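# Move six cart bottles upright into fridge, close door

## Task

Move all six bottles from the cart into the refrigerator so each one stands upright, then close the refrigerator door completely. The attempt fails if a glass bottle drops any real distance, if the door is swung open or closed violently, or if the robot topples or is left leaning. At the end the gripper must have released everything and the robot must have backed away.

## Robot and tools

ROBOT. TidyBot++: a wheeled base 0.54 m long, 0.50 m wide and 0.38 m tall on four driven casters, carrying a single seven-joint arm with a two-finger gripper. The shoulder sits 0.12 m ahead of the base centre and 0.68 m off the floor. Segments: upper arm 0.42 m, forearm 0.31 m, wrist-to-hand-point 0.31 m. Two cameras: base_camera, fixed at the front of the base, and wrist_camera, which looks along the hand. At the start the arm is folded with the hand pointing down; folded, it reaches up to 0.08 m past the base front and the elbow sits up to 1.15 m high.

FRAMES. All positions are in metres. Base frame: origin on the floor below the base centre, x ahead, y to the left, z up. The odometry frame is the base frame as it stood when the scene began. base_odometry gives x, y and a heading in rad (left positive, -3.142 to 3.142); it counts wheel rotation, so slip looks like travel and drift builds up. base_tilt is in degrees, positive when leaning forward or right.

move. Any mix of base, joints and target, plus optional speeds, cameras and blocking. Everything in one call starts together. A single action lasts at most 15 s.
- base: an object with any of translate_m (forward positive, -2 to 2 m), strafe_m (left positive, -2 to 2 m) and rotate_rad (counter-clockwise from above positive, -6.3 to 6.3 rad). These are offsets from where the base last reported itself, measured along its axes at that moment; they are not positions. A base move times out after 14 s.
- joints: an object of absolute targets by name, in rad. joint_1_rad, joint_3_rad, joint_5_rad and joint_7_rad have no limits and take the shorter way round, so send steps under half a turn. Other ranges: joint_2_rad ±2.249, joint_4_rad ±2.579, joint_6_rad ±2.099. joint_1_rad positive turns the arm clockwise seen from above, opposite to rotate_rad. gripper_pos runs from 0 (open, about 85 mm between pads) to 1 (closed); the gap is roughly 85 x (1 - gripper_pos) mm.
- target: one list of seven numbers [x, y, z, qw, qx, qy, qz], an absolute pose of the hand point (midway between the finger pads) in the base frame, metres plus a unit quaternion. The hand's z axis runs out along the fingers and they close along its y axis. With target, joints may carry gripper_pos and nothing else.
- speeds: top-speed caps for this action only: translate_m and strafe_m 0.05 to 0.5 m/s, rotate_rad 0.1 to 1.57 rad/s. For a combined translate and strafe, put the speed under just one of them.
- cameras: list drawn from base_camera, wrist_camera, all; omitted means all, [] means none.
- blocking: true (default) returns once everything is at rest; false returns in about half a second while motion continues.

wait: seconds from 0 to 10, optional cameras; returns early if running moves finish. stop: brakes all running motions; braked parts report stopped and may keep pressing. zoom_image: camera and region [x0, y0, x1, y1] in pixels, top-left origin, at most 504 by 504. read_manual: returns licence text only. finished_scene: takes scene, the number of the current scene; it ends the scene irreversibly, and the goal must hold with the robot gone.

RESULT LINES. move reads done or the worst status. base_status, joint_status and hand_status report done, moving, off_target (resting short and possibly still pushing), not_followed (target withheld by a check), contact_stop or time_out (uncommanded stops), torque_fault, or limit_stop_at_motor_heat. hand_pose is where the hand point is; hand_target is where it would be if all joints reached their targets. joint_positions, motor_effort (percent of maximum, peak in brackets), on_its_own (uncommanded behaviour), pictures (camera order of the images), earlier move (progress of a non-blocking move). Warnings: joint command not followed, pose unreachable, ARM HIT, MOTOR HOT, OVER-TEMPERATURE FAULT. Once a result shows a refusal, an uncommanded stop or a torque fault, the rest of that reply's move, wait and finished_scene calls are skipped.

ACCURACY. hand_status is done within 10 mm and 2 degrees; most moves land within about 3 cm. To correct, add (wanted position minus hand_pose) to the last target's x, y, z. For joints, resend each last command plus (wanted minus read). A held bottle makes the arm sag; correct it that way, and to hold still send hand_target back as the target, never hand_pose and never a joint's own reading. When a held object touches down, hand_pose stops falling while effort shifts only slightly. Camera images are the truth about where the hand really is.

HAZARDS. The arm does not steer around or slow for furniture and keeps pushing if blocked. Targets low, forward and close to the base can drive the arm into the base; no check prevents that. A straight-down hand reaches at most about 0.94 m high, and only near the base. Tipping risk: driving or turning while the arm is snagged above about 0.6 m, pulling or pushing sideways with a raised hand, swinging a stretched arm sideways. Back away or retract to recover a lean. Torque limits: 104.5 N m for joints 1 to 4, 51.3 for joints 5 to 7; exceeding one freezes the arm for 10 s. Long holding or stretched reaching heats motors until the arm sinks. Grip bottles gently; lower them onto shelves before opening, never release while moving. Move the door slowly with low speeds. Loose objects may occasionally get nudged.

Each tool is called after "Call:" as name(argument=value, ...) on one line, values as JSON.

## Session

Call:
move(cameras=["wrist_camera", "base_camera"])

Scene clock: 0.00 s.
base_odometry: x=+0.000 y=+0.000 heading=+0.000
base_tilt: forward=-0.9 right=+0.4
base_status: not commanded
joint_positions: joint_1_rad=+0.036 joint_2_rad=-0.370 joint_3_rad=+3.148 joint_4_rad=-2.512 joint_5_rad=+0.001 joint_6_rad=-0.902 joint_7_rad=+1.579 gripper_pos=+0.000
joint_status: not commanded
motor_effort: joint_1_rad=+0 joint_2_rad=-1 joint_3_rad=+1 joint_4_rad=+16 joint_5_rad=-1 joint_6_rad=+1 joint_7_rad=+1
hand_pose: x=+0.2614 y=-0.0046 z=+0.5942 quat_wxyz=(+0.000, +0.999, -0.017, +0.048) (m; base frame)
hand_target: x=+0.2605 y=-0.0046 z=+0.5936 quat_wxyz=(+0.000, +0.999, -0.017, +0.047) (m; base frame)
hand_status: not commanded
pictures: base_camera, wrist_camera
camera_calibration:
wrist_camera: T_world_to_cam=[[-0.0688678, -0.997483, 0.0168649, 0.00204977], [-0.99282, 0.0668688, -0.0991864, 0.380009], [0.097809, -0.0235745, -0.994926, 0.703077], [0, 0, 0, 1]] pos_world=[0.308654, -0.00679143, 0.737167]

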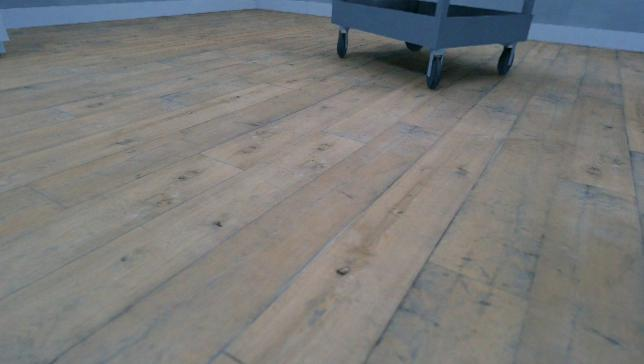

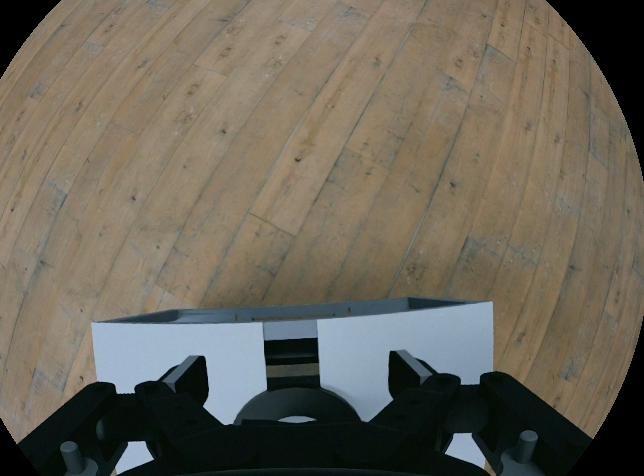

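Call:
move(joints={"joint_1_rad": 0.0, "joint_2_rad": -0.1, "joint_3_rad": 3.1416, "joint_4_rad": -1.6, "joint_5_rad": 0.0, "joint_6_rad": -0.2, "joint_7_rad": 1.571}, cameras=["wrist_camera"])

Scene clock: 3.70 s.
move: done
base_odometry: x=+0.000 y=+0.000 heading=+0.000
base_tilt: forward=-0.8 right=+0.4
base_status: not commanded
joint_positions: joint_1_rad=+0.024 joint_2_rad=-0.114 joint_3_rad=+3.148 joint_4_rad=-1.604 joint_5_rad=+0.001 joint_6_rad=-0.240 joint_7_rad=+1.579 gripper_pos=+0.000
joint_status: all done
motor_effort: joint_1_rad=+0(2) joint_2_rad=-17(17) joint_3_rad=+1(3) joint_4_rad=+23(24) joint_5_rad=+0(2) joint_6_rad=+8(9) joint_7_rad=+0(2)
hand_pose: x=+0.6918 y=-0.0163 z=+1.0759 quat_wxyz=(+0.012, +0.761, -0.009, +0.649) (m; base frame)
hand_target: x=+0.6993 y=+0.0013 z=+1.0826 quat_wxyz=(+0.000, +0.751, +0.000, +0.660) (m; base frame)
hand_status: not commanded
pictures: wrist_camera
camera_calibration:
wrist_camera: T_world_to_cam=[[-0.0552843, -0.998239, -0.0214842, 0.043707], [-0.155174, 0.0298455, -0.987436, 1.23143], [0.986339, -0.0512559, -0.156551, -0.377212], [0, 0, 0, 1]] pos_world=[0.565561, -0.012457, 1.15785]

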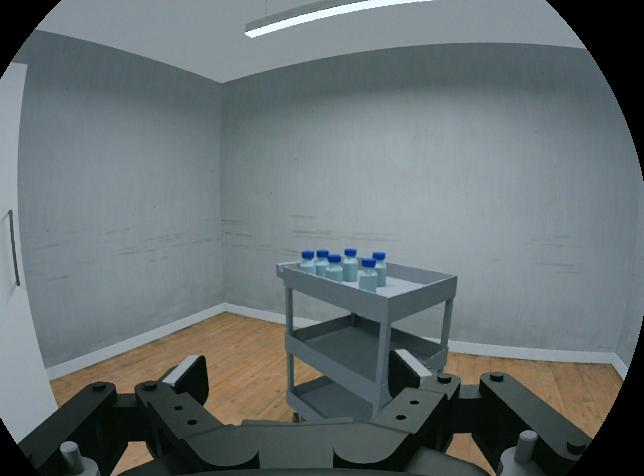

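Call:
move(base={"rotate_rad": 0.9}, joints={"joint_1_rad": -0.03}, cameras=["wrist_camera", "base_camera"])

Scene clock: 8.87 s.
move: done
base_odometry: x=+0.000 y=+0.000 heading=+0.900
base_tilt: forward=-0.8 right=+0.4
base_status: done
joint_positions: joint_1_rad=-0.024 joint_2_rad=-0.106 joint_3_rad=+3.144 joint_4_rad=-1.604 joint_5_rad=+0.001 joint_6_rad=-0.234 joint_7_rad=+1.579 gripper_pos=+0.000
joint_status: all done
motor_effort: joint_1_rad=+0(3) joint_2_rad=-17(19) joint_3_rad=+1(4) joint_4_rad=+22(24) joint_5_rad=+0(1) joint_6_rad=+9(9) joint_7_rad=+1(1)
hand_pose: x=+0.6952 y=+0.0135 z=+1.0732 quat_wxyz=(-0.004, +0.762, +0.011, +0.648) (m; base frame)
hand_target: x=+0.6990 y=+0.0188 z=+1.0826 quat_wxyz=(-0.010, +0.751, +0.011, +0.660) (m; base frame)
hand_status: not commanded
pictures: base_camera, wrist_camera
camera_calibration:
wrist_camera: T_world_to_cam=[[-0.00369587, -0.999774, -0.0209302, 0.0372203], [-0.158354, 0.0212513, -0.987154, 1.23045], [0.987376, -0.000334031, -0.158396, -0.378856], [0, 0, 0, 1]] pos_world=[0.569057, 0.0109366, 1.15542]

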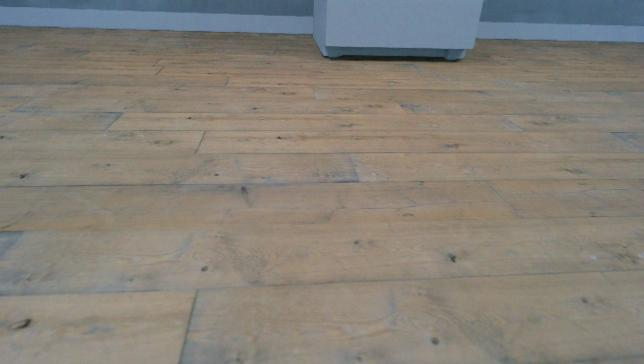

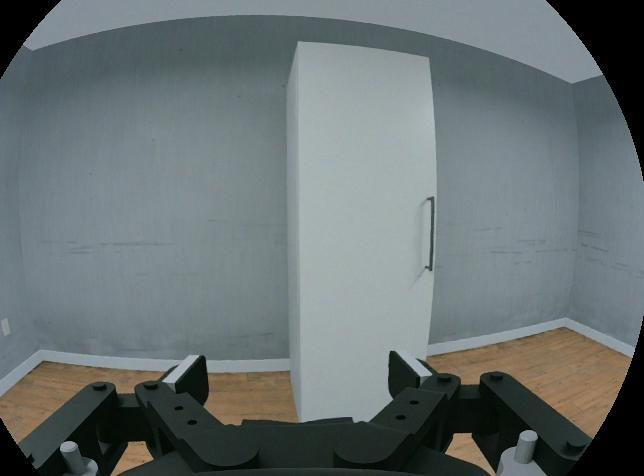

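Call:
zoom_image(camera="base_camera", region=[300, 0, 500, 80])

Call:
zoom_image(camera="wrist_camera", region=[270, 20, 460, 440])

Scaled by 2.520.

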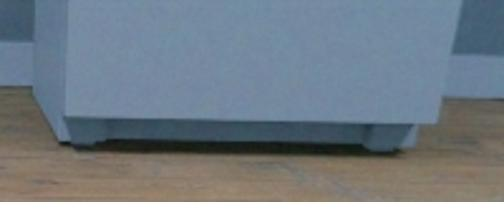

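Scaled by 1.200.

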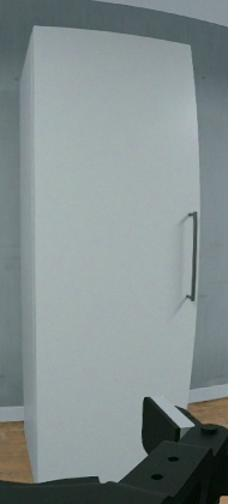

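Call:
move(base={"translate_m": 0.984, "strafe_m": -0.761, "rotate_rad": 0.163}, joints={"joint_1_rad": 0.0, "joint_2_rad": -0.04, "joint_4_rad": -2.04, "joint_6_rad": 0.429}, cameras=["wrist_camera", "base_camera"])

Scene clock: 30.13 s.
move: done
base_odometry: x=+1.208 y=+0.297 heading=+1.063
base_tilt: forward=-0.8 right=+0.4
base_status: done
joint_positions: joint_1_rad=-0.017 joint_2_rad=-0.044 joint_3_rad=+3.140 joint_4_rad=-2.021 joint_5_rad=+0.001 joint_6_rad=+0.395 joint_7_rad=+1.579 gripper_pos=+0.000
joint_status: all done
motor_effort: joint_1_rad=+0(3) joint_2_rad=-18(20) joint_3_rad=+1(5) joint_4_rad=+22(24) joint_5_rad=+0(1) joint_6_rad=+9(10) joint_7_rad=+1(1)
hand_pose: x=+0.7004 y=+0.0121 z=+0.9746 quat_wxyz=(-0.004, +0.711, +0.010, +0.703) (m; base frame)
hand_target: x=+0.6993 y=+0.0013 z=+0.9714 quat_wxyz=(+0.000, +0.707, +0.000, +0.707) (m; base frame)
hand_status: not commanded
pictures: base_camera, wrist_camera
camera_calibration:
wrist_camera: T_world_to_cam=[[-0.00301672, -0.999703, -0.0241853, 0.0364292], [-0.00885552, 0.0242112, -0.999668, 1.04145], [0.999956, -0.00280155, -0.00892593, -0.554011], [0, 0, 0, 1]] pos_world=[0.56332, 0.00965156, 1.03704]

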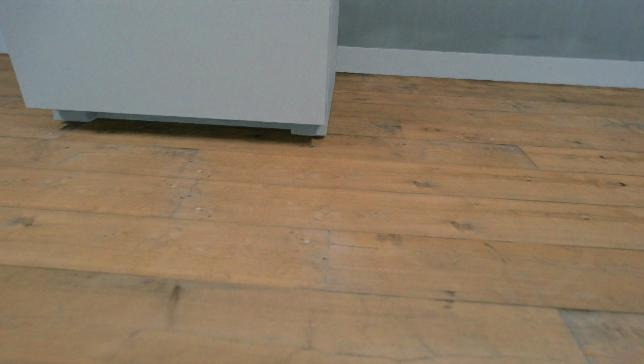

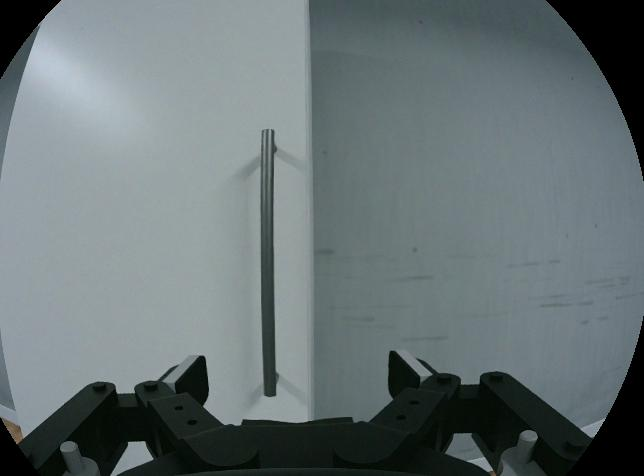

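Call:
move(base={"translate_m": 0.265, "strafe_m": 0.04}, speeds={"translate_m": 0.25}, cameras=["wrist_camera"])

Scene clock: 35.77 s.
move: done
base_odometry: x=+1.302 y=+0.549 heading=+1.063
base_tilt: forward=-0.8 right=+0.4
base_status: done
joint_positions: joint_1_rad=-0.017 joint_2_rad=-0.038 joint_3_rad=+3.140 joint_4_rad=-2.022 joint_5_rad=+0.001 joint_6_rad=+0.396 joint_7_rad=+1.579 gripper_pos=+0.000
joint_status: not commanded
motor_effort: joint_1_rad=+0(1) joint_2_rad=-19(21) joint_3_rad=+1(2) joint_4_rad=+22(23) joint_5_rad=+0(1) joint_6_rad=+9(9) joint_7_rad=+1(1)
hand_pose: x=+0.7019 y=+0.0120 z=+0.9710 quat_wxyz=(-0.003, +0.713, +0.010, +0.701) (m; base frame)
hand_target: x=+0.6993 y=+0.0013 z=+0.9714 quat_wxyz=(+0.000, +0.707, +0.000, +0.707) (m; base frame)
hand_status: not commanded
pictures: wrist_camera
camera_calibration:
wrist_camera: T_world_to_cam=[[-0.00326619, -0.999705, -0.0240752, 0.0363714], [-0.0143516, 0.0241197, -0.999606, 1.04162], [0.999892, -0.00291939, -0.0144262, -0.550177], [0, 0, 0, 1]] pos_world=[0.565185, 0.00963081, 1.03415]

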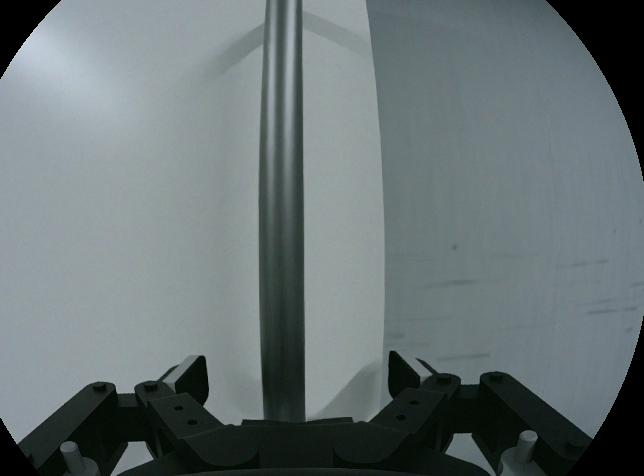

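Call:
move(base={"translate_m": 0.013, "strafe_m": 0.006}, speeds={"translate_m": 0.1}, cameras=[])

Call:
move(joints={"gripper_pos": 0.87}, cameras=["wrist_camera"])

Scene clock: 41.13 s.
move: done
base_odometry: x=+1.303 y=+0.563 heading=+1.063
base_tilt: forward=-0.8 right=+0.4
base_status: done
joint_positions: joint_1_rad=-0.016 joint_2_rad=-0.046 joint_3_rad=+3.140 joint_4_rad=-2.031 joint_5_rad=+0.001 joint_6_rad=+0.398 joint_7_rad=+1.579 gripper_pos=+0.000
joint_status: not commanded
motor_effort: joint_1_rad=+0(1) joint_2_rad=-17(19) joint_3_rad=+1(2) joint_4_rad=+23(27) joint_5_rad=-1(1) joint_6_rad=+8(9) joint_7_rad=+1(1)
hand_pose: x=+0.6985 y=+0.0112 z=+0.9704 quat_wxyz=(-0.003, +0.713, +0.009, +0.701) (m; base frame)
hand_target: x=+0.6993 y=+0.0013 z=+0.9714 quat_wxyz=(+0.000, +0.707, +0.000, +0.707) (m; base frame)
hand_status: not commanded
pictures: none
No camera images: "cameras" was empty.

Scene clock: 42.17 s.
move: done
base_odometry: x=+1.303 y=+0.563 heading=+1.063
base_tilt: forward=-0.9 right=+0.4
base_status: not commanded
joint_positions: joint_1_rad=-0.009 joint_2_rad=-0.072 joint_3_rad=+3.133 joint_4_rad=-2.055 joint_5_rad=+0.001 joint_6_rad=+0.398 joint_7_rad=+1.579 gripper_pos=+0.863
joint_status: all done
motor_effort: joint_1_rad=+2(6) joint_2_rad=-11(16) joint_3_rad=+3(8) joint_4_rad=+26(29) joint_5_rad=+0(2) joint_6_rad=+10(11) joint_7_rad=+2(2)
hand_pose: x=+0.6877 y=+0.0115 z=+0.9709 quat_wxyz=(-0.003, +0.712, +0.010, +0.702) (m; base frame)
hand_target: x=+0.6993 y=+0.0013 z=+0.9714 quat_wxyz=(+0.000, +0.707, +0.000, +0.707) (m; base frame)
hand_status: not commanded
pictures: wrist_camera
camera_calibration:
wrist_camera: T_world_to_cam=[[-0.00386649, -0.999726, -0.0231019, 0.0352781], [-0.0123591, 0.0231481, -0.999656, 1.04007], [0.999916, -0.00357964, -0.0124452, -0.537953], [0, 0, 0, 1]] pos_world=[0.550899, 0.00926716, 1.03383]

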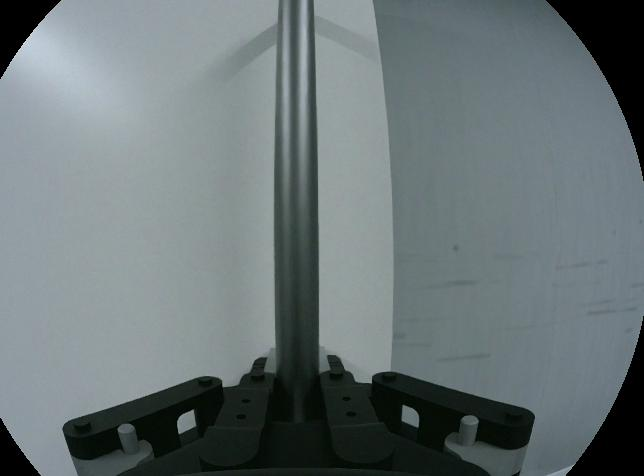

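Call:
move(base={"translate_m": -0.247, "strafe_m": 0.101}, speeds={"translate_m": 0.15}, cameras=["wrist_camera"])

Scene clock: 50.73 s.
move: done
base_odometry: x=+1.095 y=+0.396 heading=+1.063
base_tilt: forward=-0.8 right=+0.4
base_status: done
joint_positions: joint_1_rad=-0.003 joint_2_rad=-0.033 joint_3_rad=+3.142 joint_4_rad=-2.029 joint_5_rad=+0.001 joint_6_rad=+0.435 joint_7_rad=+1.579 gripper_pos=+0.863
joint_status: not commanded
motor_effort: joint_1_rad=+1(6) joint_2_rad=-20(42) joint_3_rad=+3(6) joint_4_rad=+20(25) joint_5_rad=+0(2) joint_6_rad=+8(10) joint_7_rad=+2(2)
hand_pose: x=+0.7026 y=+0.0027 z=+0.9758 quat_wxyz=(+0.002, +0.704, +0.004, +0.711) (m; base frame)
hand_target: x=+0.6993 y=+0.0013 z=+0.9714 quat_wxyz=(+0.000, +0.707, +0.000, +0.707) (m; base frame)
hand_status: not commanded
pictures: wrist_camera
camera_calibration:
wrist_camera: T_world_to_cam=[[-0.0185251, -0.999534, -0.0242645, 0.0380451], [0.0125561, 0.0240342, -0.999632, 1.02778], [0.99975, -0.018823, 0.012105, -0.576584], [0, 0, 0, 1]] pos_world=[0.564239, 0.00247253, 1.0353]

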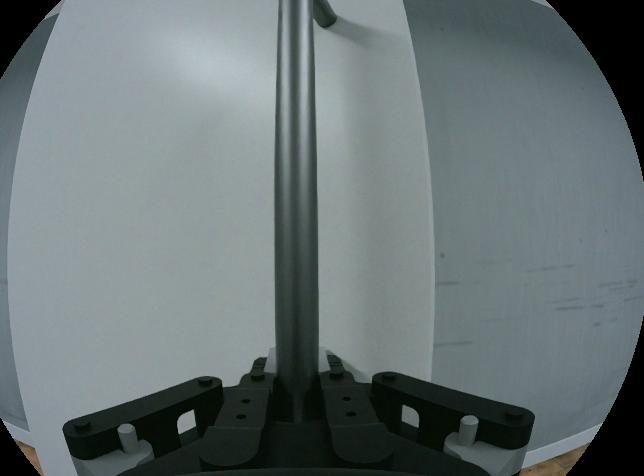

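Call:
move(base={"translate_m": -0.172, "strafe_m": 0.192}, speeds={"translate_m": 0.15}, cameras=["wrist_camera"])

Scene clock: 54.17 s.
move: done
base_odometry: x=+0.843 y=+0.339 heading=+1.063
base_tilt: forward=-0.8 right=+0.4
base_status: done
joint_positions: joint_1_rad=+0.014 joint_2_rad=-0.037 joint_3_rad=+3.157 joint_4_rad=-2.028 joint_5_rad=+0.001 joint_6_rad=+0.435 joint_7_rad=+1.579 gripper_pos=+0.863
joint_status: not commanded
motor_effort: joint_1_rad=-1(9) joint_2_rad=-19(22) joint_3_rad=-1(8) joint_4_rad=+19(23) joint_5_rad=+1(4) joint_6_rad=+7(9) joint_7_rad=+2(2)
hand_pose: x=+0.7016 y=-0.0155 z=+0.9788 quat_wxyz=(+0.013, +0.702, -0.007, +0.712) (m; base frame)
hand_target: x=+0.6993 y=+0.0013 z=+0.9714 quat_wxyz=(+0.000, +0.707, +0.000, +0.707) (m; base frame)
hand_status: not commanded
pictures: wrist_camera
camera_calibration:
wrist_camera: T_world_to_cam=[[-0.0493673, -0.99847, -0.0249151, 0.042176], [0.0183864, 0.0240328, -0.999542, 1.02704], [0.998611, -0.0498028, 0.0171719, -0.580644], [0, 0, 0, 1]] pos_world=[0.563036, -0.0114887, 1.03759]

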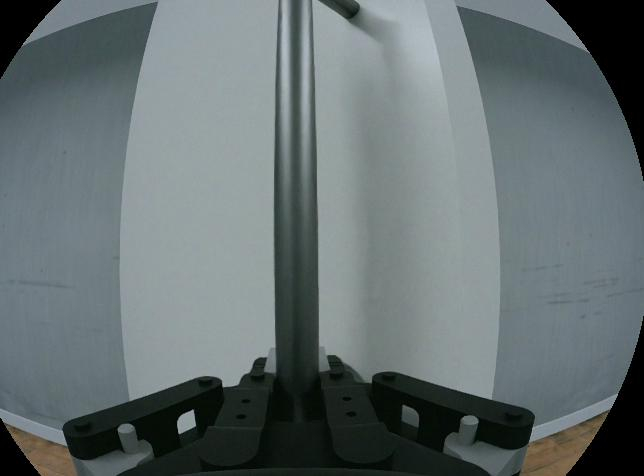

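Call:
move(joints={"gripper_pos": 0.4}, cameras=[])

Call:
move(base={"translate_m": -0.1}, cameras=["wrist_camera"])

Scene clock: 57.30 s.
move: done
base_odometry: x=+0.843 y=+0.339 heading=+1.063
base_tilt: forward=-0.8 right=+0.4
base_status: not commanded
joint_positions: joint_1_rad=+0.020 joint_2_rad=-0.037 joint_3_rad=+3.160 joint_4_rad=-2.030 joint_5_rad=+0.001 joint_6_rad=+0.435 joint_7_rad=+1.579 gripper_pos=+0.400
joint_status: all done
motor_effort: joint_1_rad=-4(7) joint_2_rad=-19(21) joint_3_rad=-3(6) joint_4_rad=+22(23) joint_5_rad=+1(2) joint_6_rad=+9(9) joint_7_rad=+1(2)
hand_pose: x=+0.7014 y=-0.0215 z=+0.9776 quat_wxyz=(+0.017, +0.702, -0.011, +0.712) (m; base frame)
hand_target: x=+0.6993 y=+0.0013 z=+0.9714 quat_wxyz=(+0.000, +0.707, +0.000, +0.707) (m; base frame)
hand_status: not commanded
pictures: none
No camera images: "cameras" was empty.

Scene clock: 58.50 s.
move: done
base_odometry: x=+0.795 y=+0.251 heading=+1.063
base_tilt: forward=-0.9 right=+0.4
base_status: done
joint_positions: joint_1_rad=+0.016 joint_2_rad=-0.042 joint_3_rad=+3.158 joint_4_rad=-2.030 joint_5_rad=+0.001 joint_6_rad=+0.435 joint_7_rad=+1.579 gripper_pos=+0.400
joint_status: not commanded
motor_effort: joint_1_rad=+0(3) joint_2_rad=-18(21) joint_3_rad=+1(3) joint_4_rad=+22(23) joint_5_rad=-1(1) joint_6_rad=+9(9) joint_7_rad=+1(1)
hand_pose: x=+0.6999 y=-0.0179 z=+0.9805 quat_wxyz=(+0.015, +0.701, -0.009, +0.713) (m; base frame)
hand_target: x=+0.6993 y=+0.0013 z=+0.9714 quat_wxyz=(+0.000, +0.707, +0.000, +0.707) (m; base frame)
hand_status: not commanded
pictures: wrist_camera
camera_calibration:
wrist_camera: T_world_to_cam=[[-0.053381, -0.998254, -0.0252892, 0.0429628], [0.0215759, 0.0241664, -0.999475, 1.0266], [0.998341, -0.0538986, 0.0202482, -0.581998], [0, 0, 0, 1]] pos_world=[0.561177, -0.0132903, 1.03893]

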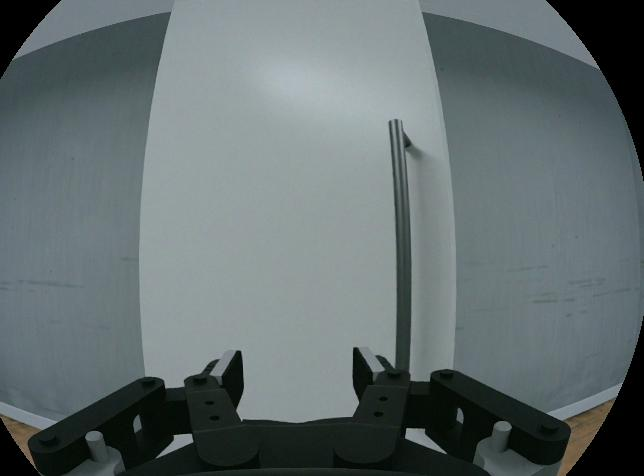

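Call:
wait(seconds=0.5, cameras=["wrist_camera"])

Scene clock: 61.47 s.
base_odometry: x=+0.795 y=+0.251 heading=+1.063
base_tilt: forward=-0.9 right=+0.4
base_status: done
joint_positions: joint_1_rad=+0.016 joint_2_rad=-0.042 joint_3_rad=+3.158 joint_4_rad=-2.030 joint_5_rad=+0.001 joint_6_rad=+0.435 joint_7_rad=+1.579 gripper_pos=+0.400
joint_status: not commanded
motor_effort: joint_1_rad=+0(3) joint_2_rad=-18(21) joint_3_rad=+1(3) joint_4_rad=+22(23) joint_5_rad=+0(1) joint_6_rad=+9(9) joint_7_rad=+0(1)
hand_pose: x=+0.6999 y=-0.0179 z=+0.9805 quat_wxyz=(+0.015, +0.701, -0.009, +0.713) (m; base frame)
hand_target: x=+0.6993 y=+0.0013 z=+0.9714 quat_wxyz=(+0.000, +0.707, +0.000, +0.707) (m; base frame)
hand_status: not commanded
wait: 0.50 s; at rest from the start
pictures: wrist_camera
camera_calibration:
wrist_camera: T_world_to_cam=[[-0.053381, -0.998254, -0.0252892, 0.0429628], [0.0215759, 0.0241664, -0.999475, 1.0266], [0.998341, -0.0538986, 0.0202482, -0.581998], [0, 0, 0, 1]] pos_world=[0.561177, -0.0132903, 1.03893]

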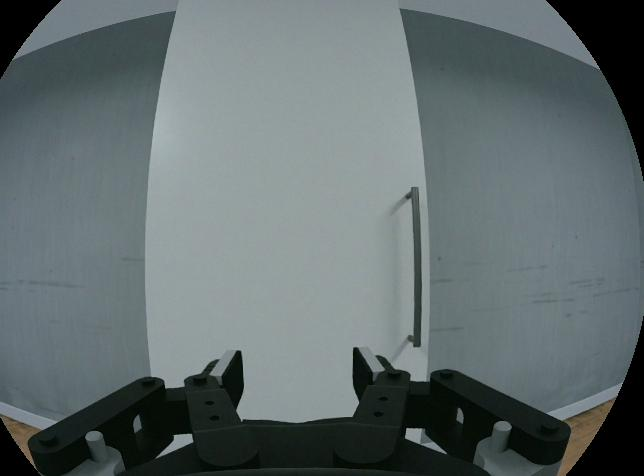

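Call:
move(base={"translate_m": 0.3, "strafe_m": -0.29}, speeds={"translate_m": 0.25}, joints={"gripper_pos": 0.0, "joint_1_rad": 0.0}, cameras=["wrist_camera", "base_camera"])

Scene clock: 69.77 s.
move: done
base_odometry: x=+1.194 y=+0.373 heading=+1.063
base_tilt: forward=-0.8 right=+0.4
base_status: done
joint_positions: joint_1_rad=+0.015 joint_2_rad=-0.040 joint_3_rad=+3.158 joint_4_rad=-2.030 joint_5_rad=+0.001 joint_6_rad=+0.435 joint_7_rad=+1.579 gripper_pos=+0.000
joint_status: all done
motor_effort: joint_1_rad=+0(1) joint_2_rad=-18(20) joint_3_rad=+1(3) joint_4_rad=+22(23) joint_5_rad=+0(1) joint_6_rad=+9(9) joint_7_rad=+1(1)
hand_pose: x=+0.7005 y=-0.0167 z=+0.9795 quat_wxyz=(+0.014, +0.701, -0.008, +0.713) (m; base frame)
hand_target: x=+0.6993 y=+0.0013 z=+0.9714 quat_wxyz=(+0.000, +0.707, +0.000, +0.707) (m; base frame)
hand_status: not commanded
pictures: base_camera, wrist_camera
camera_calibration:
wrist_camera: T_world_to_cam=[[-0.0513753, -0.998362, -0.025192, 0.0426575], [0.019646, 0.0242101, -0.999514, 1.02685], [0.998486, -0.0518453, 0.01837, -0.580727], [0, 0, 0, 1]] pos_world=[0.561866, -0.0123805, 1.0381]

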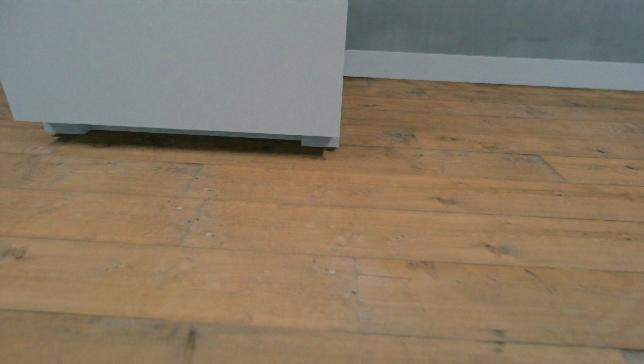

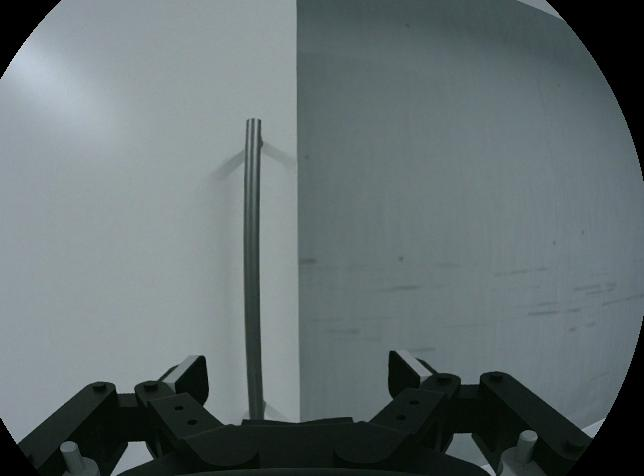

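Call:
move(base={"translate_m": 0.203, "strafe_m": 0.038}, speeds={"translate_m": 0.2}, cameras=["wrist_camera"])

Scene clock: 76.47 s.
move: done
base_odometry: x=+1.260 y=+0.568 heading=+1.063
base_tilt: forward=-0.8 right=+0.4
base_status: done
joint_positions: joint_1_rad=+0.015 joint_2_rad=-0.037 joint_3_rad=+3.158 joint_4_rad=-2.030 joint_5_rad=+0.001 joint_6_rad=+0.435 joint_7_rad=+1.579 gripper_pos=+0.000
joint_status: not commanded
motor_effort: joint_1_rad=+0(1) joint_2_rad=-19(21) joint_3_rad=+1(1) joint_4_rad=+22(22) joint_5_rad=-1(1) joint_6_rad=+9(9) joint_7_rad=+0(1)
hand_pose: x=+0.7014 y=-0.0167 z=+0.9777 quat_wxyz=(+0.014, +0.702, -0.008, +0.712) (m; base frame)
hand_target: x=+0.6993 y=+0.0013 z=+0.9714 quat_wxyz=(+0.000, +0.707, +0.000, +0.707) (m; base frame)
hand_status: not commanded
pictures: wrist_camera
camera_calibration:
wrist_camera: T_world_to_cam=[[-0.0514499, -0.998361, -0.0250832, 0.0425922], [0.0166795, 0.0242539, -0.999567, 1.02724], [0.998536, -0.051846, 0.0154043, -0.578711], [0, 0, 0, 1]] pos_world=[0.562921, -0.0123961, 1.03678]

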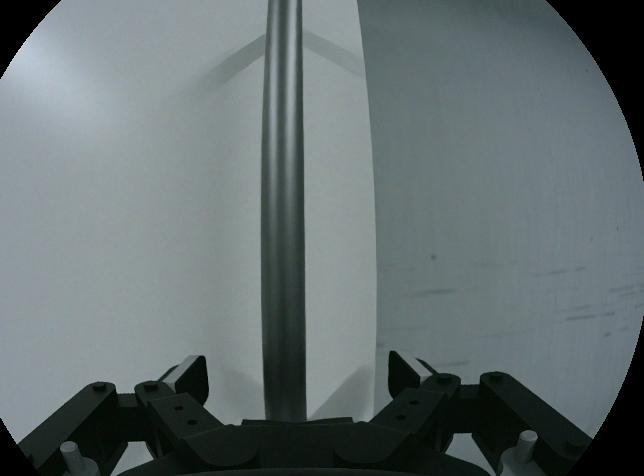

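Call:
move(joints={"gripper_pos": 0.87}, cameras=[])

Scene clock: 78.97 s.
move: done
base_odometry: x=+1.260 y=+0.568 heading=+1.063
base_tilt: forward=-0.8 right=+0.4
base_status: not commanded
joint_positions: joint_1_rad=+0.010 joint_2_rad=-0.038 joint_3_rad=+3.154 joint_4_rad=-2.031 joint_5_rad=+0.001 joint_6_rad=+0.435 joint_7_rad=+1.579 gripper_pos=+0.863
joint_status: all done
motor_effort: joint_1_rad=+0(3) joint_2_rad=-18(19) joint_3_rad=+1(3) joint_4_rad=+22(23) joint_5_rad=+0(2) joint_6_rad=+9(9) joint_7_rad=+2(2)
hand_pose: x=+0.7010 y=-0.0118 z=+0.9779 quat_wxyz=(+0.011, +0.702, -0.005, +0.712) (m; base frame)
hand_target: x=+0.6993 y=+0.0013 z=+0.9714 quat_wxyz=(+0.000, +0.707, +0.000, +0.707) (m; base frame)
hand_status: not commanded
pictures: none
No camera images: "cameras" was empty.

Call:
move(base={"translate_m": -0.236, "strafe_m": 0.086}, speeds={"translate_m": 0.15}, cameras=[])

Call:
move(base={"translate_m": -0.16, "strafe_m": 0.312, "rotate_rad": -0.1745}, speeds={"strafe_m": 0.15, "rotate_rad": 0.1}, cameras=["wrist_camera"])

Scene clock: 83.57 s.
move: done
base_odometry: x=+1.070 y=+0.404 heading=+1.063
base_tilt: forward=-0.8 right=+0.4
base_status: done
joint_positions: joint_1_rad=+0.007 joint_2_rad=-0.039 joint_3_rad=+3.151 joint_4_rad=-2.028 joint_5_rad=+0.001 joint_6_rad=+0.442 joint_7_rad=+1.579 gripper_pos=+0.863
joint_status: not commanded
motor_effort: joint_1_rad=+0(8) joint_2_rad=-19(41) joint_3_rad=+0(8) joint_4_rad=+20(23) joint_5_rad=+0(3) joint_6_rad=+8(9) joint_7_rad=+2(2)
hand_pose: x=+0.7012 y=-0.0084 z=+0.9819 quat_wxyz=(+0.009, +0.699, -0.003, +0.715) (m; base frame)
hand_target: x=+0.6993 y=+0.0013 z=+0.9714 quat_wxyz=(+0.000, +0.707, +0.000, +0.707) (m; base frame)
hand_status: not commanded
pictures: none
No camera images: "cameras" was empty.

Scene clock: 86.60 s.
move: done
base_odometry: x=+0.719 y=+0.416 heading=+0.888
base_tilt: forward=-0.8 right=+0.4
base_status: done
joint_positions: joint_1_rad=+0.032 joint_2_rad=-0.045 joint_3_rad=+3.169 joint_4_rad=-2.029 joint_5_rad=+0.000 joint_6_rad=+0.442 joint_7_rad=+1.579 gripper_pos=+0.863
joint_status: not commanded
motor_effort: joint_1_rad=-6(9) joint_2_rad=-16(22) joint_3_rad=-5(8) joint_4_rad=+20(23) joint_5_rad=+2(4) joint_6_rad=+8(9) joint_7_rad=+1(2)
hand_pose: x=+0.6985 y=-0.0330 z=+0.9848 quat_wxyz=(+0.024, +0.697, -0.018, +0.717) (m; base frame)
hand_target: x=+0.6993 y=+0.0013 z=+0.9714 quat_wxyz=(+0.000, +0.707, +0.000, +0.707) (m; base frame)
hand_status: not commanded
pictures: wrist_camera
camera_calibration:
wrist_camera: T_world_to_cam=[[-0.0789573, -0.996528, -0.0264043, 0.0469349], [0.032516, 0.0238983, -0.999185, 1.02331], [0.996348, -0.0797516, 0.0305162, -0.591075], [0, 0, 0, 1]] pos_world=[0.559348, -0.0248226, 1.04176]

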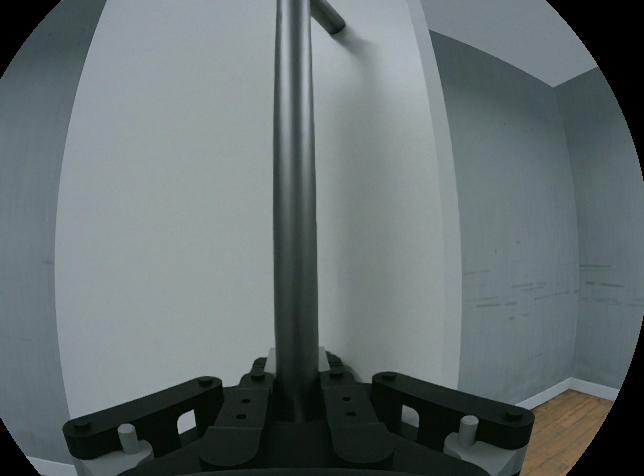

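Call:
move(base={"translate_m": -0.08, "strafe_m": 0.4226, "rotate_rad": -0.349}, speeds={"strafe_m": 0.15, "rotate_rad": 0.115}, cameras=["wrist_camera"])

Scene clock: 100.03 s.
move: done
base_odometry: x=+0.341 y=+0.621 heading=+0.539
base_tilt: forward=-0.8 right=+0.4
base_status: done
joint_positions: joint_1_rad=+0.019 joint_2_rad=-0.047 joint_3_rad=+3.163 joint_4_rad=-2.029 joint_5_rad=+0.000 joint_6_rad=+0.442 joint_7_rad=+1.579 gripper_pos=+0.863
joint_status: not commanded
motor_effort: joint_1_rad=-3(13) joint_2_rad=-17(21) joint_3_rad=-2(12) joint_4_rad=+20(24) joint_5_rad=+1(4) joint_6_rad=+8(9) joint_7_rad=+2(2)
hand_pose: x=+0.6983 y=-0.0219 z=+0.9861 quat_wxyz=(+0.017, +0.696, -0.011, +0.718) (m; base frame)
hand_target: x=+0.6993 y=+0.0013 z=+0.9714 quat_wxyz=(+0.000, +0.707, +0.000, +0.707) (m; base frame)
hand_status: not commanded
pictures: wrist_camera
camera_calibration:
wrist_camera: T_world_to_cam=[[-0.0599424, -0.997857, -0.0262258, 0.0445477], [0.0343416, 0.024196, -0.999117, 1.02305], [0.997611, -0.0607901, 0.0328176, -0.592748], [0, 0, 0, 1]] pos_world=[0.558869, -0.0163345, 1.04277]

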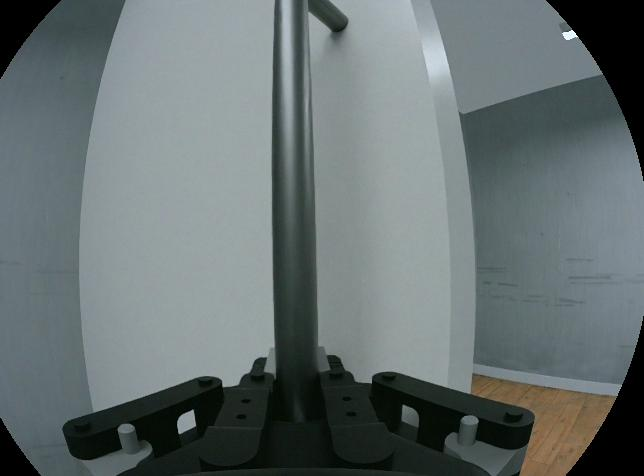

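Call:
move(base={"translate_m": -0.083, "strafe_m": 0.214, "rotate_rad": -0.171}, speeds={"strafe_m": 0.15, "rotate_rad": 0.11}, cameras=[])

Call:
move(base={"translate_m": -0.07, "strafe_m": 0.243, "rotate_rad": -0.175}, speeds={"strafe_m": 0.15, "rotate_rad": 0.11}, cameras=["wrist_camera"])

Scene clock: 108.70 s.
move: done
base_odometry: x=+0.160 y=+0.762 heading=+0.367
base_tilt: forward=-0.9 right=+0.4
base_status: done
joint_positions: joint_1_rad=-0.019 joint_2_rad=-0.042 joint_3_rad=+3.128 joint_4_rad=-2.025 joint_5_rad=+0.000 joint_6_rad=+0.442 joint_7_rad=+1.579 gripper_pos=+0.863
joint_status: not commanded
motor_effort: joint_1_rad=+6(8) joint_2_rad=-17(23) joint_3_rad=+7(9) joint_4_rad=+20(22) joint_5_rad=-2(3) joint_6_rad=+7(8) joint_7_rad=+2(2)
hand_pose: x=+0.7000 y=+0.0203 z=+0.9858 quat_wxyz=(-0.008, +0.696, +0.014, +0.718) (m; base frame)
hand_target: x=+0.6993 y=+0.0013 z=+0.9714 quat_wxyz=(+0.000, +0.707, +0.000, +0.707) (m; base frame)
hand_status: not commanded
pictures: none
No camera images: "cameras" was empty.

Scene clock: 112.80 s.
move: done
base_odometry: x=+0.007 y=+0.963 heading=+0.190
base_tilt: forward=-0.2 right=+0.4
base_status: done
joint_positions: joint_1_rad=+0.068 joint_2_rad=+0.109 joint_3_rad=+3.206 joint_4_rad=-1.870 joint_5_rad=-0.005 joint_6_rad=+0.465 joint_7_rad=+1.579 gripper_pos=+0.863
joint_status: not commanded
motor_effort: joint_1_rad=-8(17) joint_2_rad=-51(52) joint_3_rad=-8(16) joint_4_rad=-9(22) joint_5_rad=+3(6) joint_6_rad=+2(8) joint_7_rad=+1(2)
hand_pose: x=+0.7597 y=-0.0819 z=+0.9925 quat_wxyz=(+0.052, +0.686, -0.042, +0.725) (m; base frame)
hand_target: x=+0.6993 y=+0.0013 z=+0.9714 quat_wxyz=(+0.000, +0.707, +0.000, +0.707) (m; base frame)
hand_status: not commanded
pictures: wrist_camera
camera_calibration:
wrist_camera: T_world_to_cam=[[-0.152768, -0.987969, -0.0240541, 0.0577043], [0.0612237, 0.0148318, -0.998014, 1.00647], [0.986364, -0.153937, 0.0582213, -0.682138], [0, 0, 0, 1]] pos_world=[0.620032, -0.0629239, 1.04558]

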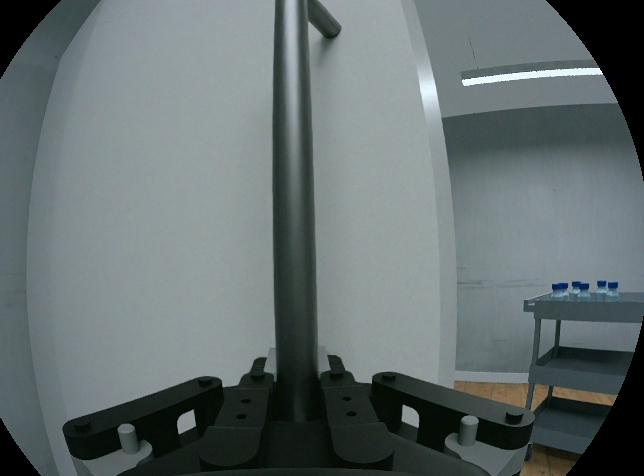

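Call:
move(base={"translate_m": 0.055, "strafe_m": -0.06}, speeds={"strafe_m": 0.15}, cameras=["wrist_camera"])

Scene clock: 116.00 s.
move: done
base_odometry: x=+0.073 y=+0.915 heading=+0.191
base_tilt: forward=-0.8 right=+0.4
base_status: done
joint_positions: joint_1_rad=+0.013 joint_2_rad=-0.015 joint_3_rad=+3.158 joint_4_rad=-2.009 joint_5_rad=-0.005 joint_6_rad=+0.464 joint_7_rad=+1.579 gripper_pos=+0.863
joint_status: not commanded
motor_effort: joint_1_rad=-2(7) joint_2_rad=-23(53) joint_3_rad=-1(7) joint_4_rad=+17(19) joint_5_rad=+0(2) joint_6_rad=+7(8) joint_7_rad=+1(1)
hand_pose: x=+0.7101 y=-0.0170 z=+0.9862 quat_wxyz=(+0.013, +0.692, -0.010, +0.721) (m; base frame)
hand_target: x=+0.6993 y=+0.0013 z=+0.9714 quat_wxyz=(+0.000, +0.707, +0.000, +0.707) (m; base frame)
hand_status: not commanded
pictures: wrist_camera
camera_calibration:
wrist_camera: T_world_to_cam=[[-0.0520577, -0.998164, -0.0309729, 0.0491943], [0.0446215, 0.0286591, -0.998593, 1.01487], [0.997647, -0.0533665, 0.0430476, -0.614255], [0, 0, 0, 1]] pos_world=[0.570086, -0.012762, 1.04141]

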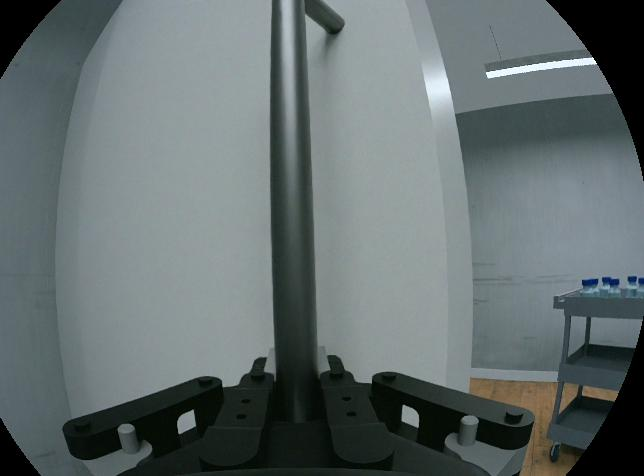

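Call:
move(joints={"gripper_pos": 0.45}, cameras=["wrist_camera"])

Call:
move(base={"translate_m": -0.15}, speeds={"translate_m": 0.2}, cameras=["wrist_camera"])

Scene clock: 118.23 s.
move: done
base_odometry: x=+0.073 y=+0.915 heading=+0.191
base_tilt: forward=-0.8 right=+0.4
base_status: not commanded
joint_positions: joint_1_rad=+0.012 joint_2_rad=-0.029 joint_3_rad=+3.157 joint_4_rad=-2.030 joint_5_rad=-0.005 joint_6_rad=+0.462 joint_7_rad=+1.579 gripper_pos=+0.450
joint_status: all done
motor_effort: joint_1_rad=+1(2) joint_2_rad=-18(24) joint_3_rad=+1(2) joint_4_rad=+22(22) joint_5_rad=-1(1) joint_6_rad=+9(9) joint_7_rad=+0(1)
hand_pose: x=+0.7035 y=-0.0159 z=+0.9813 quat_wxyz=(+0.012, +0.696, -0.010, +0.718) (m; base frame)
hand_target: x=+0.6993 y=+0.0013 z=+0.9714 quat_wxyz=(+0.000, +0.707, +0.000, +0.707) (m; base frame)
hand_status: not commanded
pictures: wrist_camera
camera_calibration:
wrist_camera: T_world_to_cam=[[-0.0506435, -0.998236, -0.0309744, 0.0488254], [0.0357098, 0.0291844, -0.998936, 1.01686], [0.998078, -0.0516957, 0.0341688, -0.598961], [0, 0, 0, 1]] pos_world=[0.563971, -0.011901, 1.03776]

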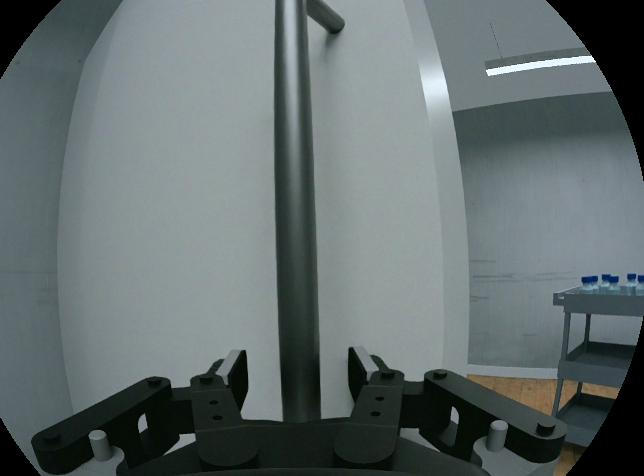

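Scene clock: 119.73 s.
move: done
base_odometry: x=-0.075 y=+0.886 heading=+0.191
base_tilt: forward=-0.8 right=+0.4
base_status: done
joint_positions: joint_1_rad=+0.012 joint_2_rad=-0.034 joint_3_rad=+3.157 joint_4_rad=-2.030 joint_5_rad=-0.005 joint_6_rad=+0.462 joint_7_rad=+1.579 gripper_pos=+0.450
joint_status: not commanded
motor_effort: joint_1_rad=+0(1) joint_2_rad=-19(22) joint_3_rad=+1(2) joint_4_rad=+21(23) joint_5_rad=+0(1) joint_6_rad=+9(9) joint_7_rad=+1(1)
hand_pose: x=+0.7022 y=-0.0158 z=+0.9840 quat_wxyz=(+0.012, +0.694, -0.010, +0.720) (m; base frame)
hand_target: x=+0.6993 y=+0.0013 z=+0.9714 quat_wxyz=(+0.000, +0.707, +0.000, +0.707) (m; base frame)
hand_status: not commanded
pictures: wrist_camera
camera_calibration:
wrist_camera: T_world_to_cam=[[-0.0504442, -0.998241, -0.0311463, 0.0489189], [0.0402283, 0.0291298, -0.998766, 1.01621], [0.997916, -0.0516349, 0.0386881, -0.602023], [0, 0, 0, 1]] pos_world=[0.562356, -0.0118546, 1.03977]

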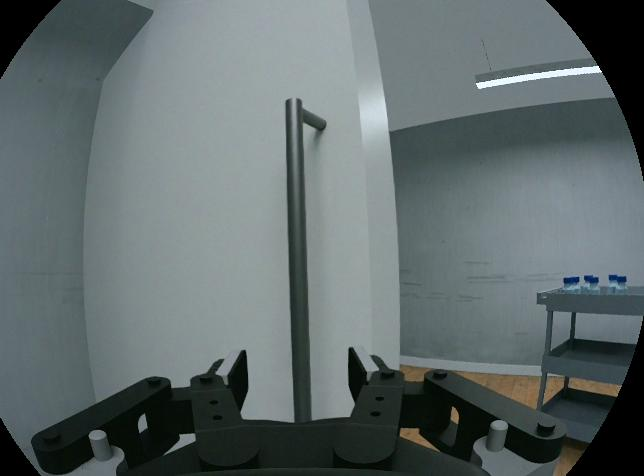

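Call:
move(base={"translate_m": 1.32, "strafe_m": -0.70, "rotate_rad": -1.19}, joints={"joint_1_rad": -0.01, "joint_2_rad": 0.1465, "joint_3_rad": 3.1416, "joint_4_rad": -0.9477, "joint_6_rad": -1.4, "gripper_pos": 0.15}, cameras=["wrist_camera", "base_camera"])

Scene clock: 131.80 s.
move: done
base_odometry: x=+1.354 y=+0.449 heading=-0.999
base_tilt: forward=-0.8 right=+0.4
base_status: done
joint_positions: joint_1_rad=-0.002 joint_2_rad=+0.148 joint_3_rad=+3.147 joint_4_rad=-0.952 joint_5_rad=-0.004 joint_6_rad=-1.359 joint_7_rad=+1.579 gripper_pos=+0.150
joint_status: all done
motor_effort: joint_1_rad=+0(6) joint_2_rad=-23(26) joint_3_rad=+1(6) joint_4_rad=+19(24) joint_5_rad=+0(4) joint_6_rad=+6(10) joint_7_rad=+1(2)
hand_pose: x=+0.6575 y=+0.0008 z=+0.9992 quat_wxyz=(+0.000, +0.942, +0.002, +0.335) (m; base frame)
hand_target: x=+0.6474 y=+0.0066 z=+0.9940 quat_wxyz=(-0.002, +0.948, +0.005, +0.318) (m; base frame)
hand_status: not commanded
pictures: base_camera, wrist_camera
camera_calibration:
wrist_camera: T_world_to_cam=[[-0.0348163, -0.999392, -0.00190046, 0.0242159], [-0.773773, 0.0281597, -0.632837, 1.2023], [0.632506, -0.0205625, -0.774283, 0.495373], [0, 0, 0, 1]] pos_world=[0.617821, 0.000531055, 1.14446]

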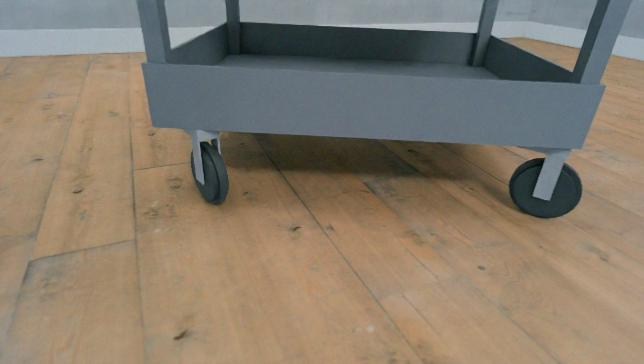

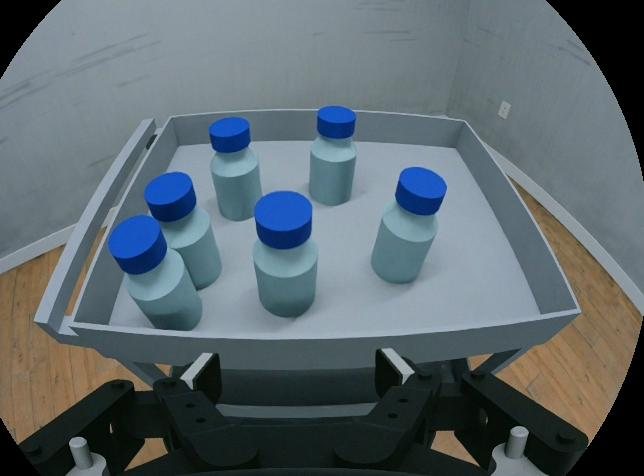

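Call:
move(base={"translate_m": 0.17, "strafe_m": -0.137}, cameras=["wrist_camera"])

Scene clock: 141.23 s.
move: done
base_odometry: x=+1.331 y=+0.232 heading=-0.999
base_tilt: forward=-0.8 right=+0.4
base_status: done
joint_positions: joint_1_rad=-0.002 joint_2_rad=+0.154 joint_3_rad=+3.147 joint_4_rad=-0.952 joint_5_rad=-0.004 joint_6_rad=-1.361 joint_7_rad=+1.579 gripper_pos=+0.150
joint_status: not commanded
motor_effort: joint_1_rad=+0(2) joint_2_rad=-23(26) joint_3_rad=+1(2) joint_4_rad=+20(21) joint_5_rad=+0(1) joint_6_rad=+6(6) joint_7_rad=+0(1)
hand_pose: x=+0.6592 y=+0.0008 z=+0.9953 quat_wxyz=(+0.000, +0.944, +0.002, +0.331) (m; base frame)
hand_target: x=+0.6474 y=+0.0066 z=+0.9940 quat_wxyz=(-0.002, +0.948, +0.005, +0.318) (m; base frame)
hand_status: not commanded
pictures: wrist_camera
camera_calibration:
wrist_camera: T_world_to_cam=[[-0.0348251, -0.999392, -0.00159453, 0.0239748], [-0.779129, 0.0281489, -0.626231, 1.1981], [0.625895, -0.0205662, -0.779636, 0.50098], [0, 0, 0, 1]] pos_world=[0.620749, 0.000538221, 1.14091]

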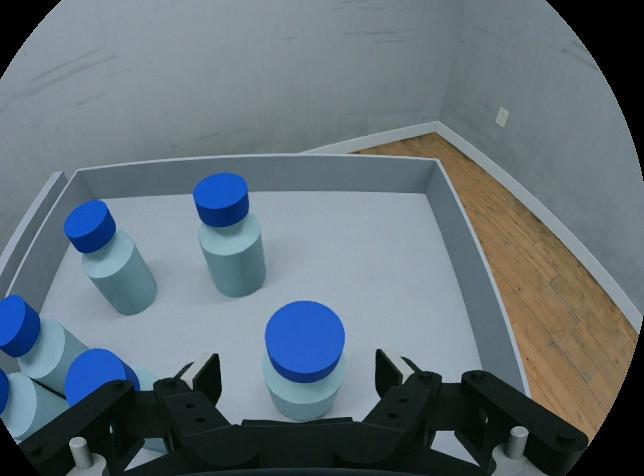

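Call:
move(joints={"joint_2_rad": 0.0485, "joint_4_rad": -1.1816, "joint_6_rad": -0.8999}, base={"translate_m": 0.007, "strafe_m": -0.005}, cameras=[])

Call:
move(joints={"joint_2_rad": 0.007, "joint_4_rad": -1.62, "joint_6_rad": -0.493}, cameras=["wrist_camera"])

Scene clock: 144.83 s.
move: done
base_odometry: x=+1.331 y=+0.223 heading=-0.999
base_tilt: forward=-0.8 right=+0.4
base_status: done
joint_positions: joint_1_rad=-0.002 joint_2_rad=+0.066 joint_3_rad=+3.147 joint_4_rad=-1.162 joint_5_rad=-0.004 joint_6_rad=-0.938 joint_7_rad=+1.579 gripper_pos=+0.150
joint_status: all done
motor_effort: joint_1_rad=+0(3) joint_2_rad=-22(25) joint_3_rad=+1(3) joint_4_rad=+21(22) joint_5_rad=-1(1) joint_6_rad=+8(8) joint_7_rad=+1(1)
hand_pose: x=+0.7008 y=+0.0005 z=+1.0325 quat_wxyz=(+0.001, +0.883, +0.002, +0.468) (m; base frame)
hand_target: x=+0.6995 y=+0.0072 z=+1.0420 quat_wxyz=(-0.002, +0.875, +0.004, +0.484) (m; base frame)
hand_status: not commanded
pictures: none
No camera images: "cameras" was empty.

Scene clock: 146.73 s.
move: done
base_odometry: x=+1.331 y=+0.223 heading=-0.999
base_tilt: forward=-0.8 right=+0.4
base_status: not commanded
joint_positions: joint_1_rad=-0.002 joint_2_rad=+0.027 joint_3_rad=+3.147 joint_4_rad=-1.601 joint_5_rad=-0.004 joint_6_rad=-0.531 joint_7_rad=+1.579 gripper_pos=+0.150
joint_status: all done
motor_effort: joint_1_rad=+0(0) joint_2_rad=-21(24) joint_3_rad=+1(1) joint_4_rad=+23(24) joint_5_rad=+0(1) joint_6_rad=+7(8) joint_7_rad=+0(1)
hand_pose: x=+0.7033 y=+0.0000 z=+0.9115 quat_wxyz=(+0.001, +0.882, +0.001, +0.472) (m; base frame)
hand_target: x=+0.7013 y=+0.0072 z=+0.9224 quat_wxyz=(-0.002, +0.872, +0.004, +0.489) (m; base frame)
hand_status: not commanded
pictures: wrist_camera
camera_calibration:
wrist_camera: T_world_to_cam=[[-0.0352403, -0.999298, -0.0126999, 0.0350032], [-0.552635, 0.0300736, -0.83288, 1.20904], [0.832678, -0.0223325, -0.553307, 0.0563126], [0, 0, 0, 1]] pos_world=[0.622504, -0.000124077, 1.03859]

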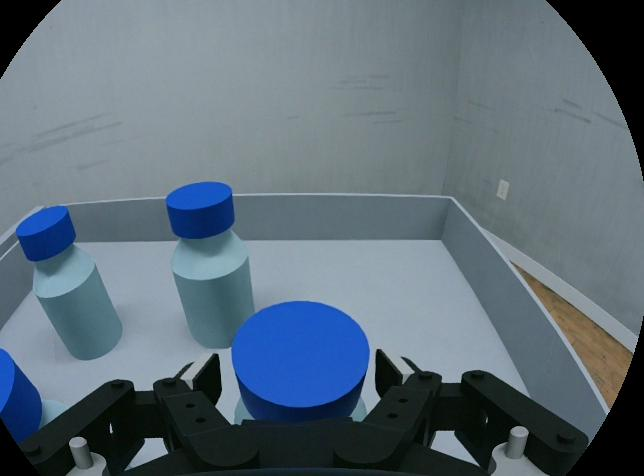

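Call:
move(joints={"gripper_pos": 0.7}, cameras=[])

Call:
move(joints={"joint_2_rad": 0.045, "joint_4_rad": -0.94, "joint_6_rad": -1.137}, cameras=["wrist_camera"])

Scene clock: 148.97 s.
move: off_target
base_odometry: x=+1.331 y=+0.223 heading=-0.999
base_tilt: forward=-0.8 right=+0.4
base_status: not commanded
joint_positions: joint_1_rad=-0.002 joint_2_rad=+0.026 joint_3_rad=+3.147 joint_4_rad=-1.602 joint_5_rad=-0.004 joint_6_rad=-0.528 joint_7_rad=+1.579 gripper_pos=+0.431
joint_status: gripper_pos off_target (ended at +0.431, target +0.700)
motor_effort: joint_1_rad=+0(2) joint_2_rad=-21(22) joint_3_rad=+0(1) joint_4_rad=+22(23) joint_5_rad=+0(1) joint_6_rad=+8(9) joint_7_rad=+1(1)
hand_pose: x=+0.7034 y=+0.0000 z=+0.9124 quat_wxyz=(+0.001, +0.881, +0.001, +0.473) (m; base frame)
hand_target: x=+0.7013 y=+0.0072 z=+0.9224 quat_wxyz=(-0.002, +0.872, +0.004, +0.489) (m; base frame)
hand_status: not commanded
pictures: none
No camera images: "cameras" was empty.

Scene clock: 151.23 s.
move: done
base_odometry: x=+1.331 y=+0.223 heading=-0.999
base_tilt: forward=-0.8 right=+0.4
base_status: not commanded
joint_positions: joint_1_rad=-0.002 joint_2_rad=+0.061 joint_3_rad=+3.147 joint_4_rad=-0.969 joint_5_rad=-0.004 joint_6_rad=-1.116 joint_7_rad=+1.579 gripper_pos=+0.431
joint_status: all done
motor_effort: joint_1_rad=+0(0) joint_2_rad=-25(30) joint_3_rad=+1(1) joint_4_rad=+25(29) joint_5_rad=+0(1) joint_6_rad=+11(12) joint_7_rad=+1(1)
hand_pose: x=+0.6756 y=+0.0007 z=+1.0942 quat_wxyz=(+0.001, +0.879, +0.002, +0.477) (m; base frame)
hand_target: x=+0.6650 y=+0.0068 z=+1.1129 quat_wxyz=(-0.002, +0.873, +0.004, +0.488) (m; base frame)
hand_status: not commanded
pictures: wrist_camera
camera_calibration:
wrist_camera: T_world_to_cam=[[-0.0328867, -0.999383, -0.0123717, 0.035081], [-0.541768, 0.0282273, -0.840054, 1.34641], [0.839885, -0.020924, -0.542362, 0.163613], [0, 0, 0, 1]] pos_world=[0.593179, 0.000477265, 1.22023]

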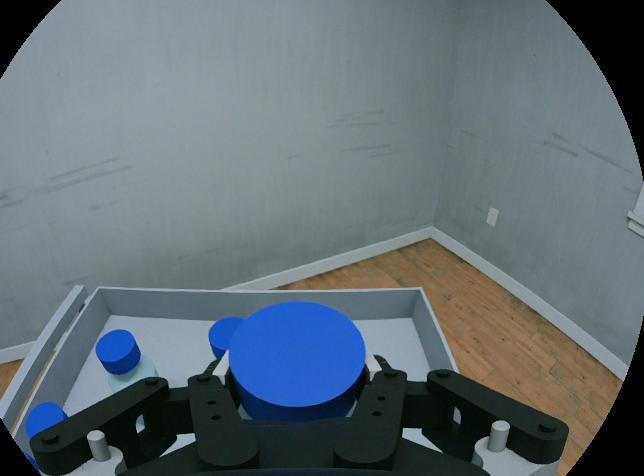

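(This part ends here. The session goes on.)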